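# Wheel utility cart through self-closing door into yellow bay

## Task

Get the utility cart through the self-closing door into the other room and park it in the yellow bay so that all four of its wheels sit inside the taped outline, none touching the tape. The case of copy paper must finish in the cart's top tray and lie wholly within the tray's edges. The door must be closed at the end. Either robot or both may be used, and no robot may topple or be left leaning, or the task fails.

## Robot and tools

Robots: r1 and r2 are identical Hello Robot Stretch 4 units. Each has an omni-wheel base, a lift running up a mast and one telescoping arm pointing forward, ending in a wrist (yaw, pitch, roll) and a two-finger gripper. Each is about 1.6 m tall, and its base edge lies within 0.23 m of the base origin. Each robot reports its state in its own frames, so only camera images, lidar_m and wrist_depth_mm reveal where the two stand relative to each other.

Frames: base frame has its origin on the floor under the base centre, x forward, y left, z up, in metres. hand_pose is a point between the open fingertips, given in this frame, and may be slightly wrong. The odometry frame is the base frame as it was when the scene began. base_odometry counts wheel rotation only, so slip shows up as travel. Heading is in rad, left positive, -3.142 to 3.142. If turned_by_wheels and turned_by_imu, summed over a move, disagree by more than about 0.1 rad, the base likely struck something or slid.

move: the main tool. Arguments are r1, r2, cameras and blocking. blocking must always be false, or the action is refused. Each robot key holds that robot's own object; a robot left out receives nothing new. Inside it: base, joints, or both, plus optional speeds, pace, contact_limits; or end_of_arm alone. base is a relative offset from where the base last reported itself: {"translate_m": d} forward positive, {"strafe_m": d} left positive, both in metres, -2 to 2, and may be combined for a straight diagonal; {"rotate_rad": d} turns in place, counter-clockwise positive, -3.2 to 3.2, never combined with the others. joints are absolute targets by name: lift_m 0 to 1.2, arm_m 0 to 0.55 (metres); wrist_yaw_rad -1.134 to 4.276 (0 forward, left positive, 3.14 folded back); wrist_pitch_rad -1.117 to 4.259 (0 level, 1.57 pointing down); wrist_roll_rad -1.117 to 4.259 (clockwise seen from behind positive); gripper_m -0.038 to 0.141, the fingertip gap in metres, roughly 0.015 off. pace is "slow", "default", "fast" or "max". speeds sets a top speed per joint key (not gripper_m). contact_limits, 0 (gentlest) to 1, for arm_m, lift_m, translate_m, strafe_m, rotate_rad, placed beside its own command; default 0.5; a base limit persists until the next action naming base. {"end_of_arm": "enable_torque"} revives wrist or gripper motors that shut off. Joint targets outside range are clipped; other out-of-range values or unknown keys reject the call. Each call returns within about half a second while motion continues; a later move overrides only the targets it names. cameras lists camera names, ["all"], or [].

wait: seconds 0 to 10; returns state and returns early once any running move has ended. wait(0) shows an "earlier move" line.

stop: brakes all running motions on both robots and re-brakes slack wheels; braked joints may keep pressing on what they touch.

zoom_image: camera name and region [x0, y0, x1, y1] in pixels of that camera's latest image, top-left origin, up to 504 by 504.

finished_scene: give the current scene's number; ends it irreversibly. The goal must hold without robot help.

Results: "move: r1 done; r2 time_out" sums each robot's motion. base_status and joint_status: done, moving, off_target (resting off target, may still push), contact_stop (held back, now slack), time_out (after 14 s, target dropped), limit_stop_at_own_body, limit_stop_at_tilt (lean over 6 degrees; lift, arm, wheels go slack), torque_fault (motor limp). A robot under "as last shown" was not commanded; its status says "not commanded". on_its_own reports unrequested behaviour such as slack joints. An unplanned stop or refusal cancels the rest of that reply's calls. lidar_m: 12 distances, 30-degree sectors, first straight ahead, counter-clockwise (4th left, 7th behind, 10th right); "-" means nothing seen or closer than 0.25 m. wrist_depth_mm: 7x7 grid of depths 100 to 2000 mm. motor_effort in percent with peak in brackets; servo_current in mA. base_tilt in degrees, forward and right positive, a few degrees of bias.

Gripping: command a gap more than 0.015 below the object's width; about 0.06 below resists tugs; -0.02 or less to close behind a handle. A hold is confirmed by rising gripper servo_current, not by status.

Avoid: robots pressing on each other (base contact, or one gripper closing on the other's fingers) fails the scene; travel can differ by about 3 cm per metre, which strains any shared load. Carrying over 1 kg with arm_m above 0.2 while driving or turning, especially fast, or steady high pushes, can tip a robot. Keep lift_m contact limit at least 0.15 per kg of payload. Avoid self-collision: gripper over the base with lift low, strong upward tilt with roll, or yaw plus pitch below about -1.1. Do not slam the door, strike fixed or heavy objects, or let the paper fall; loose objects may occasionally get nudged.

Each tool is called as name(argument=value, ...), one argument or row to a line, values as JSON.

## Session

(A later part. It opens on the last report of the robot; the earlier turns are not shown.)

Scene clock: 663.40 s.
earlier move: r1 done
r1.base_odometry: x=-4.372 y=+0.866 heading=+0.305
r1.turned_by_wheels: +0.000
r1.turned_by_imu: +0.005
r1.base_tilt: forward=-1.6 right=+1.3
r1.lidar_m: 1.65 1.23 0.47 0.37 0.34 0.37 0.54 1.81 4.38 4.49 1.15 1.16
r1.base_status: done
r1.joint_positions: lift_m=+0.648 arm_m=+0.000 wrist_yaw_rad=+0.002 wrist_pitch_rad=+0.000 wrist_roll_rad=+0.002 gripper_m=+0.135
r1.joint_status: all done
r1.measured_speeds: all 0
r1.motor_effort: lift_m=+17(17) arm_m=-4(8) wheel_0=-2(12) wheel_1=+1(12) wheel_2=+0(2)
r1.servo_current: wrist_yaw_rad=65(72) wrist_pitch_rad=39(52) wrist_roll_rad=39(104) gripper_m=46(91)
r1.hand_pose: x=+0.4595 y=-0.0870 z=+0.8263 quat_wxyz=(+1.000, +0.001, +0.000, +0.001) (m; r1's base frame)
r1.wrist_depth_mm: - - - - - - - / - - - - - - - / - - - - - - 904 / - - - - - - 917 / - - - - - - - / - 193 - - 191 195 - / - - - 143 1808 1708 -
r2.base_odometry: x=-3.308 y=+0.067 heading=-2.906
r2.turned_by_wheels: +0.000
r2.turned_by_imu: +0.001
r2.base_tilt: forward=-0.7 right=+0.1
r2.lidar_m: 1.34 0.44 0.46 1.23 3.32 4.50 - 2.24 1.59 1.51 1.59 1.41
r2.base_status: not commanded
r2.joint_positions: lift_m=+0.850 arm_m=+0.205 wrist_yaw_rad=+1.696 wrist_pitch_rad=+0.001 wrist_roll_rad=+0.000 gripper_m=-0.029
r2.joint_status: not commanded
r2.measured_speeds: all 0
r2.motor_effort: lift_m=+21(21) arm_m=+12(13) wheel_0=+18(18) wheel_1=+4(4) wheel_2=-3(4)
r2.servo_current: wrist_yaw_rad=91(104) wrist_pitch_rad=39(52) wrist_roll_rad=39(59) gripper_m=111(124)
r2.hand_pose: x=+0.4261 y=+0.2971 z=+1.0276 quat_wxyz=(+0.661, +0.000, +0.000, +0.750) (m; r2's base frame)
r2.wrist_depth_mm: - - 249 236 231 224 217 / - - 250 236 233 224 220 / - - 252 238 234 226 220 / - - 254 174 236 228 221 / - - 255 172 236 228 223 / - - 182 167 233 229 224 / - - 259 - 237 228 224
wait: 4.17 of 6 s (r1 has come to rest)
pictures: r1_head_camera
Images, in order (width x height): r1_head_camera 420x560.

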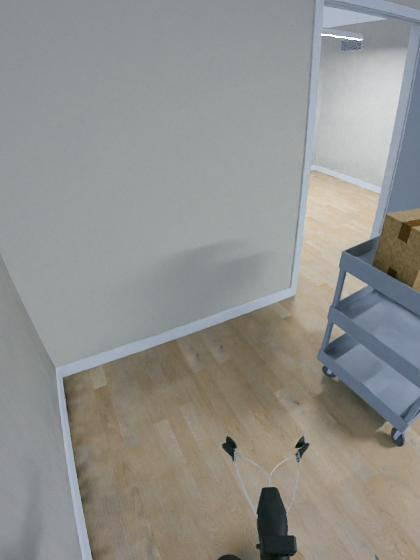

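move(
  blocking=false,
  r1={"base":{"translate_m":0.9}},
)

wait(
  seconds=6,
)

move(
  blocking=false,
  r1={"base":{"rotate_rad":-1.14}},
)

wait(
  seconds=4,
  cameras=["r1_head_camera","r1_wrist_camera"],
)

Scene clock: 673.50 s.
move: r1 moving
r1.base_odometry: x=-4.342 y=+0.876 heading=+0.305
r1.turned_by_wheels: +0.000
r1.turned_by_imu: +0.000
r1.base_tilt: forward=-1.6 right=+1.3
r1.lidar_m: 1.62 1.26 0.49 0.37 0.36 0.39 0.57 1.85 4.43 4.49 1.13 1.16
r1.base_status: translate_m moving
r1.joint_positions: lift_m=+0.648 arm_m=+0.000 wrist_yaw_rad=+0.002 wrist_pitch_rad=+0.000 wrist_roll_rad=+0.002 gripper_m=+0.135
r1.joint_status: not commanded
r1.measured_speeds: translate_m=+0.122 strafe_m=-0.001 rotate_rad=-0.004 lift_m=+0.000 arm_m=+0.000 wrist_yaw_rad=+0.000 wrist_pitch_rad=+0.000 wrist_roll_rad=+0.000
r1.motor_effort: lift_m=+17(17) arm_m=-4(5) wheel_0=+7(9) wheel_1=+9(9) wheel_2=-8(9)
r1.servo_current: wrist_yaw_rad=46(65) wrist_pitch_rad=39(52) wrist_roll_rad=33(52) gripper_m=46(52)
r1.hand_pose: x=+0.4595 y=-0.0870 z=+0.8263 quat_wxyz=(+1.000, +0.001, +0.000, +0.001) (m; r1's base frame)
r1.wrist_depth_mm: - - - - - - - / - - - - - - - / - - - - - - 904 / - - - - - - 904 / - - - - - - - / - 192 - - 192 196 - / - - - 143 - 1756 -
r2: as last shown
r2.turned_by_imu: +0.000
r2.base_tilt: forward=-0.7 right=+0.0
r2.lidar_m: 1.35 0.44 0.48 1.24 3.32 4.49 - 2.26 1.62 1.52 1.59 1.42
r2.motor_effort: lift_m=+21(21) arm_m=+12(13) wheel_0=+17(18) wheel_1=+4(4) wheel_2=-3(3)
r2.servo_current: wrist_yaw_rad=111(111) wrist_pitch_rad=46(46) wrist_roll_rad=52(52) gripper_m=117(117)
r2.wrist_depth_mm: - - 249 235 231 223 218 / - - 250 237 233 225 220 / - - 251 237 235 226 220 / - - 253 174 235 227 222 / - - 255 173 236 229 224 / - - 182 167 235 229 224 / - - 258 - 236 228 224
pictures: none

Scene clock: 677.50 s.
earlier move: r1 done
r1.base_odometry: x=-3.514 y=+1.136 heading=+0.305
r1.turned_by_wheels: +0.000
r1.turned_by_imu: +0.000
r1.base_tilt: forward=-1.6 right=+1.3
r1.lidar_m: 0.84 0.79 0.85 0.79 0.75 0.81 1.17 3.99 5.27 0.69 0.65 1.10
r1.base_status: done
r1.joint_positions: lift_m=+0.648 arm_m=+0.000 wrist_yaw_rad=+0.002 wrist_pitch_rad=+0.000 wrist_roll_rad=+0.002 gripper_m=+0.135
r1.joint_status: not commanded
r1.measured_speeds: all 0
r1.motor_effort: lift_m=+17(17) arm_m=-4(5) wheel_0=+2(9) wheel_1=+0(9) wheel_2=+2(10)
r1.servo_current: wrist_yaw_rad=52(65) wrist_pitch_rad=39(52) wrist_roll_rad=65(65) gripper_m=46(52)
r1.hand_pose: x=+0.4595 y=-0.0870 z=+0.8263 quat_wxyz=(+1.000, +0.001, +0.000, +0.001) (m; r1's base frame)
r1.wrist_depth_mm: - - - - - - - / - - - - - - - / - - - - - - - / - - - - - - - / - - - - - - - / - 193 - - 184 197 - / - - - 142 - - 1863
r2.base_odometry: x=-3.308 y=+0.067 heading=-2.906
r2.turned_by_wheels: +0.000
r2.turned_by_imu: +0.001
r2.base_tilt: forward=-0.7 right=+0.0
r2.lidar_m: 1.36 0.44 0.46 1.25 3.31 4.49 - 2.25 1.59 1.53 1.60 1.41
r2.base_status: not commanded
r2.joint_positions: lift_m=+0.850 arm_m=+0.205 wrist_yaw_rad=+1.696 wrist_pitch_rad=+0.001 wrist_roll_rad=+0.000 gripper_m=-0.029
r2.joint_status: not commanded
r2.measured_speeds: all 0
r2.motor_effort: lift_m=+21(21) arm_m=+12(13) wheel_0=+17(18) wheel_1=+4(5) wheel_2=-4(4)
r2.servo_current: wrist_yaw_rad=98(111) wrist_pitch_rad=33(52) wrist_roll_rad=39(59) gripper_m=117(124)
r2.hand_pose: x=+0.4261 y=+0.2971 z=+1.0276 quat_wxyz=(+0.661, +0.000, +0.000, +0.750) (m; r2's base frame)
r2.wrist_depth_mm: - - 249 236 231 223 217 / - - 250 236 232 224 219 / - - 251 238 233 225 220 / - - 253 173 236 228 222 / - - 255 173 236 227 224 / - - 182 167 234 229 224 / - - 257 - 236 228 225
wait: 4.00 of 6 s (r1 has come to rest)
pictures: none

Scene clock: 678.00 s.
move: r1 moving
r1.base_odometry: x=-3.514 y=+1.136 heading=+0.052
r1.turned_by_wheels: -0.253
r1.turned_by_imu: -0.254
r1.base_tilt: forward=-1.6 right=+1.3
r1.lidar_m: 0.93 0.79 0.81 0.85 0.76 0.76 0.95 1.79 5.01 0.76 0.63 0.67
r1.base_status: rotate_rad moving
r1.joint_positions: lift_m=+0.648 arm_m=+0.000 wrist_yaw_rad=+0.002 wrist_pitch_rad=+0.000 wrist_roll_rad=+0.002 gripper_m=+0.135
r1.joint_status: not commanded
r1.measured_speeds: translate_m=+0.000 strafe_m=+0.003 rotate_rad=-0.976 lift_m=+0.000 arm_m=+0.000 wrist_yaw_rad=+0.000 wrist_pitch_rad=+0.000 wrist_roll_rad=+0.000
r1.motor_effort: lift_m=+17(17) arm_m=-4(5) wheel_0=+7(8) wheel_1=+7(8) wheel_2=+7(8)
r1.servo_current: wrist_yaw_rad=59(59) wrist_pitch_rad=46(52) wrist_roll_rad=59(65) gripper_m=39(46)
r1.hand_pose: x=+0.4595 y=-0.0870 z=+0.8263 quat_wxyz=(+1.000, +0.001, +0.000, +0.001) (m; r1's base frame)
r1.wrist_depth_mm: - - - - - - - / - - - - - - - / - - - - - - - / - - - - - - - / - - - - - - - / - 192 - - 192 196 - / - - - 143 - 1756 -
r2: as last shown
r2.turned_by_imu: +0.000
r2.base_tilt: forward=-0.7 right=+0.1
r2.lidar_m: 1.34 0.43 0.46 1.23 3.36 4.47 - 2.25 1.58 1.53 1.58 1.41
r2.motor_effort: lift_m=+21(21) arm_m=+12(13) wheel_0=+17(18) wheel_1=+4(4) wheel_2=-3(3)
r2.servo_current: wrist_yaw_rad=98(98) wrist_pitch_rad=39(46) wrist_roll_rad=52(52) gripper_m=117(117)
r2.wrist_depth_mm: - - 248 235 231 224 217 / - - 251 236 232 224 219 / - - 252 238 234 226 220 / - - 253 174 236 229 221 / - - 255 172 236 229 223 / - - 182 167 235 229 224 / - - 259 - 237 228 225
pictures: none

Scene clock: 679.30 s.
earlier move: r1 done
r1.base_odometry: x=-3.514 y=+1.136 heading=-0.835
r1.turned_by_wheels: -0.887
r1.turned_by_imu: -0.892
r1.base_tilt: forward=-1.6 right=+1.3
r1.lidar_m: 0.65 1.22 0.85 0.78 0.83 0.79 0.76 0.78 1.07 2.69 5.14 0.72
r1.base_status: done
r1.joint_positions: lift_m=+0.648 arm_m=+0.000 wrist_yaw_rad=+0.002 wrist_pitch_rad=+0.000 wrist_roll_rad=+0.002 gripper_m=+0.135
r1.joint_status: not commanded
r1.measured_speeds: all 0
r1.motor_effort: lift_m=+17(17) arm_m=-4(5) wheel_0=+3(9) wheel_1=+0(8) wheel_2=+1(9)
r1.servo_current: wrist_yaw_rad=52(72) wrist_pitch_rad=46(52) wrist_roll_rad=39(65) gripper_m=39(52)
r1.hand_pose: x=+0.4595 y=-0.0870 z=+0.8263 quat_wxyz=(+1.000, +0.001, +0.000, +0.001) (m; r1's base frame)
r1.wrist_depth_mm: - - - - - - - / - - 525 521 - - - / - - 530 525 - - - / - - 525 525 492 508 - / - 436 452 462 480 500 - / - 208 183 - 931 196 - / - 439 - 143 - 854 1921
r2.base_odometry: x=-3.308 y=+0.067 heading=-2.906
r2.turned_by_wheels: +0.000
r2.turned_by_imu: +0.000
r2.base_tilt: forward=-0.7 right=+0.1
r2.lidar_m: 1.35 0.41 0.44 1.24 3.35 4.46 - 2.23 1.62 1.53 1.61 1.41
r2.base_status: not commanded
r2.joint_positions: lift_m=+0.850 arm_m=+0.205 wrist_yaw_rad=+1.696 wrist_pitch_rad=+0.001 wrist_roll_rad=+0.000 gripper_m=-0.029
r2.joint_status: not commanded
r2.measured_speeds: all 0
r2.motor_effort: lift_m=+21(21) arm_m=+13(13) wheel_0=+18(18) wheel_1=+4(4) wheel_2=-3(4)
r2.servo_current: wrist_yaw_rad=104(104) wrist_pitch_rad=46(46) wrist_roll_rad=59(65) gripper_m=117(124)
r2.hand_pose: x=+0.4261 y=+0.2971 z=+1.0276 quat_wxyz=(+0.661, +0.000, +0.000, +0.750) (m; r2's base frame)
r2.wrist_depth_mm: - - 249 236 232 224 218 / - - 251 237 233 224 218 / - - 252 237 236 226 220 / - - 253 174 236 229 222 / - - 254 173 236 228 222 / - - 182 167 234 229 224 / - - 258 - 236 228 225
wait: 1.30 of 4 s (r1 has come to rest)
pictures: r1_head_camera, r1_wrist_camera
Images, in order (width x height): r1_head_camera 420x560, r1_wrist_camera 616x392.

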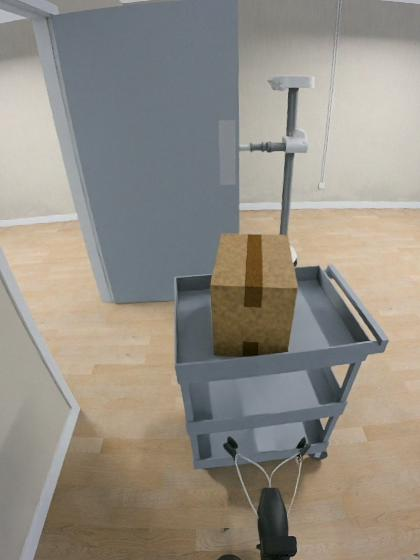

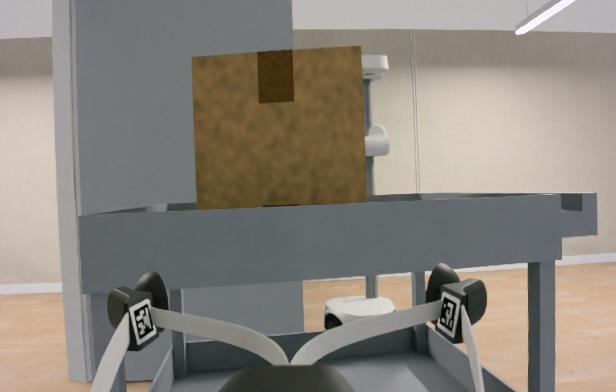

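move(
  blocking=false,
  r1={"base":{"translate_m":0.15},"pace":"default"},
)

wait(
  seconds=3,
)

move(
  blocking=false,
  r1={"base":{"translate_m":0.45},"pace":"slow"},
)

wait(
  seconds=6,
  cameras=["r1_head_camera","r1_wrist_camera"],
)

Scene clock: 696.57 s.
move: r1 moving
r1.base_odometry: x=-3.493 y=+1.113 heading=-0.834
r1.turned_by_wheels: +0.000
r1.turned_by_imu: +0.000
r1.base_tilt: forward=-1.6 right=+1.3
r1.lidar_m: 0.62 1.22 0.85 0.79 0.84 0.84 0.78 0.83 1.13 2.79 5.13 0.69
r1.base_status: translate_m moving
r1.joint_positions: lift_m=+0.648 arm_m=+0.000 wrist_yaw_rad=+0.002 wrist_pitch_rad=+0.000 wrist_roll_rad=+0.002 gripper_m=+0.135
r1.joint_status: not commanded
r1.measured_speeds: translate_m=+0.120 strafe_m=+0.000 rotate_rad=+0.005 lift_m=+0.000 arm_m=+0.000 wrist_yaw_rad=+0.000 wrist_pitch_rad=+0.000 wrist_roll_rad=+0.000
r1.motor_effort: lift_m=+17(17) arm_m=-4(4) wheel_0=+6(9) wheel_1=+5(7) wheel_2=-9(9)
r1.servo_current: wrist_yaw_rad=46(59) wrist_pitch_rad=39(46) wrist_roll_rad=46(72) gripper_m=39(46)
r1.hand_pose: x=+0.4595 y=-0.0870 z=+0.8263 quat_wxyz=(+1.000, +0.001, +0.000, +0.001) (m; r1's base frame)
r1.wrist_depth_mm: - - - - - - - / - - 500 492 - - - / - - 504 492 - - - / - - 500 492 462 - 517 / - 413 427 442 455 473 496 / - 210 183 - 904 197 - / - 415 - 143 - 831 504
r2: as last shown
r2.lidar_m: 1.34 0.43 0.48 1.25 3.34 4.48 - 2.27 1.60 1.54 1.59 1.41
r2.motor_effort: lift_m=+21(21) arm_m=+13(13) wheel_0=+18(18) wheel_1=+4(4) wheel_2=-3(3)
r2.servo_current: wrist_yaw_rad=91(98) wrist_pitch_rad=39(46) wrist_roll_rad=39(52) gripper_m=111(117)
r2.wrist_depth_mm: - - 248 236 232 224 217 / - - 250 236 233 224 219 / - - 252 237 235 226 221 / - - 253 174 235 227 221 / - - 254 173 236 229 223 / - - 181 167 235 229 223 / - - 258 - 237 228 224
pictures: none

Scene clock: 697.90 s.
earlier move: r1 done
r1.base_odometry: x=-3.413 y=+1.025 heading=-0.834
r1.turned_by_wheels: +0.000
r1.turned_by_imu: +0.000
r1.base_tilt: forward=-1.6 right=+1.3
r1.lidar_m: 0.49 0.53 0.86 0.81 0.81 0.98 0.91 0.94 1.29 3.19 5.12 0.55
r1.base_status: done
r1.joint_positions: lift_m=+0.648 arm_m=+0.000 wrist_yaw_rad=+0.002 wrist_pitch_rad=+0.000 wrist_roll_rad=+0.002 gripper_m=+0.135
r1.joint_status: not commanded
r1.measured_speeds: all 0
r1.motor_effort: lift_m=+17(17) arm_m=-4(4) wheel_0=+2(9) wheel_1=+2(7) wheel_2=+0(10)
r1.servo_current: wrist_yaw_rad=59(72) wrist_pitch_rad=52(52) wrist_roll_rad=46(72) gripper_m=39(52)
r1.hand_pose: x=+0.4595 y=-0.0870 z=+0.8263 quat_wxyz=(+1.000, +0.001, +0.000, +0.001) (m; r1's base frame)
r1.wrist_depth_mm: - - 377 368 364 - - / - - 379 370 366 - - / - - 379 370 364 - - / - 512 377 370 364 - - / 291 297 304 315 320 334 340 / 289 209 306 315 319 196 - / 296 177 - 143 - 1661 1808
r2.base_odometry: x=-3.308 y=+0.067 heading=-2.906
r2.turned_by_wheels: +0.000
r2.turned_by_imu: +0.000
r2.base_tilt: forward=-0.7 right=+0.0
r2.lidar_m: 1.34 0.42 0.49 1.22 3.31 4.48 - 2.26 1.58 1.50 1.59 1.41
r2.base_status: not commanded
r2.joint_positions: lift_m=+0.850 arm_m=+0.205 wrist_yaw_rad=+1.696 wrist_pitch_rad=+0.001 wrist_roll_rad=+0.000 gripper_m=-0.029
r2.joint_status: not commanded
r2.measured_speeds: all 0
r2.motor_effort: lift_m=+21(21) arm_m=+12(13) wheel_0=+17(18) wheel_1=+4(4) wheel_2=-3(4)
r2.servo_current: wrist_yaw_rad=98(104) wrist_pitch_rad=39(46) wrist_roll_rad=52(59) gripper_m=117(117)
r2.hand_pose: x=+0.4261 y=+0.2971 z=+1.0276 quat_wxyz=(+0.661, +0.000, +0.000, +0.750) (m; r2's base frame)
r2.wrist_depth_mm: - - 249 235 231 224 218 / - - 250 236 233 224 218 / - - 251 238 234 226 220 / - - 254 174 235 227 221 / - - 255 173 236 227 223 / - - 181 167 234 229 224 / - - 258 - 236 228 224
wait: 1.33 of 3 s (r1 has come to rest)
pictures: none

Scene clock: 698.40 s.
move: r1 moving
r1.base_odometry: x=-3.405 y=+1.016 heading=-0.834
r1.turned_by_wheels: +0.000
r1.turned_by_imu: +0.000
r1.base_tilt: forward=-1.6 right=+1.3
r1.lidar_m: 0.48 0.53 0.85 0.79 0.83 0.97 0.93 0.96 1.31 3.28 5.12 0.55
r1.base_status: translate_m moving
r1.joint_positions: lift_m=+0.648 arm_m=+0.000 wrist_yaw_rad=+0.002 wrist_pitch_rad=+0.000 wrist_roll_rad=+0.002 gripper_m=+0.135
r1.joint_status: not commanded
r1.measured_speeds: translate_m=+0.049 strafe_m=+0.000 rotate_rad=+0.001 lift_m=+0.000 arm_m=+0.000 wrist_yaw_rad=+0.000 wrist_pitch_rad=+0.000 wrist_roll_rad=+0.000
r1.motor_effort: lift_m=+17(17) arm_m=-4(4) wheel_0=+5(6) wheel_1=+2(5) wheel_2=-6(6)
r1.servo_current: wrist_yaw_rad=59(59) wrist_pitch_rad=33(52) wrist_roll_rad=46(72) gripper_m=46(46)
r1.hand_pose: x=+0.4595 y=-0.0870 z=+0.8263 quat_wxyz=(+1.000, +0.001, +0.000, +0.001) (m; r1's base frame)
r1.wrist_depth_mm: - - 368 359 353 - - / - - 368 359 355 - - / - - 370 359 353 - - / - 473 370 362 353 - - / 278 287 294 303 312 322 329 / 281 210 294 303 309 199 - / 287 178 - 143 - 1708 1921
r2: as last shown
r2.lidar_m: 1.36 0.44 0.45 1.23 3.30 4.47 - 2.24 1.60 1.53 1.60 1.42
r2.motor_effort: lift_m=+21(21) arm_m=+12(13) wheel_0=+18(18) wheel_1=+4(4) wheel_2=-3(3)
r2.servo_current: wrist_yaw_rad=104(104) wrist_pitch_rad=39(39) wrist_roll_rad=46(59) gripper_m=124(124)
r2.wrist_depth_mm: - - 248 236 232 223 217 / - - 251 236 232 224 219 / - - 252 237 234 225 221 / - - 253 173 235 227 221 / - - 254 173 236 228 223 / - - 182 167 235 229 223 / - - 257 - 236 228 224
pictures: none

Scene clock: 703.67 s.
earlier move: r1 done
r1.base_odometry: x=-3.111 y=+0.692 heading=-0.834
r1.turned_by_wheels: +0.000
r1.turned_by_imu: +0.000
r1.base_tilt: forward=-1.6 right=+1.3
r1.lidar_m: 0.44 0.47 0.87 0.81 0.83 1.16 1.35 1.40 1.88 4.74 4.96 0.47
r1.base_status: done
r1.joint_positions: lift_m=+0.648 arm_m=+0.000 wrist_yaw_rad=+0.000 wrist_pitch_rad=+0.000 wrist_roll_rad=+0.002 gripper_m=+0.135
r1.joint_status: not commanded
r1.measured_speeds: all 0
r1.motor_effort: lift_m=+17(17) arm_m=+5(5) wheel_0=+5(12) wheel_1=+3(9) wheel_2=-4(16)
r1.servo_current: wrist_yaw_rad=26(78) wrist_pitch_rad=46(52) wrist_roll_rad=33(72) gripper_m=46(52)
r1.hand_pose: x=+0.4592 y=-0.0873 z=+0.8263 quat_wxyz=(+1.000, +0.001, +0.000, +0.000) (m; r1's base frame)
r1.wrist_depth_mm: 278 283 384 - - - - / 282 286 442 1229 - - - / 279 285 413 1255 1661 - - / 279 285 439 - - - - / 230 232 235 236 238 240 241 / 231 207 235 236 238 208 - / 231 233 236 151 239 247 1983
r2.base_odometry: x=-3.308 y=+0.067 heading=-2.906
r2.turned_by_wheels: +0.000
r2.turned_by_imu: +0.001
r2.base_tilt: forward=-0.7 right=+0.1
r2.lidar_m: 1.34 0.44 0.45 0.93 3.33 4.48 - 2.24 1.64 1.52 1.60 1.42
r2.base_status: not commanded
r2.joint_positions: lift_m=+0.850 arm_m=+0.205 wrist_yaw_rad=+1.696 wrist_pitch_rad=+0.001 wrist_roll_rad=+0.000 gripper_m=-0.029
r2.joint_status: not commanded
r2.measured_speeds: all 0
r2.motor_effort: lift_m=+21(21) arm_m=+12(13) wheel_0=+17(18) wheel_1=+4(4) wheel_2=-3(4)
r2.servo_current: wrist_yaw_rad=98(104) wrist_pitch_rad=39(46) wrist_roll_rad=39(65) gripper_m=117(124)
r2.hand_pose: x=+0.4261 y=+0.2971 z=+1.0276 quat_wxyz=(+0.661, +0.000, +0.000, +0.750) (m; r2's base frame)
r2.wrist_depth_mm: - - 249 236 231 224 217 / - - 250 236 232 224 219 / - - 251 238 234 226 221 / - - 253 174 234 227 223 / - - 255 173 237 228 223 / - - 182 167 235 229 224 / - - 259 - 237 229 224
wait: 5.27 of 6 s (r1 has come to rest)
pictures: r1_head_camera, r1_wrist_camera
Images, in order (width x height): r1_head_camera 420x560, r1_wrist_camera 616x392.

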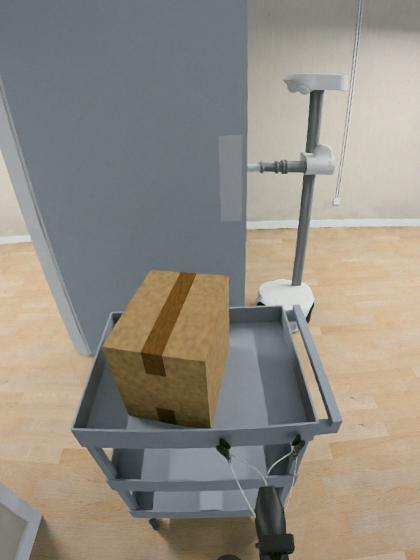

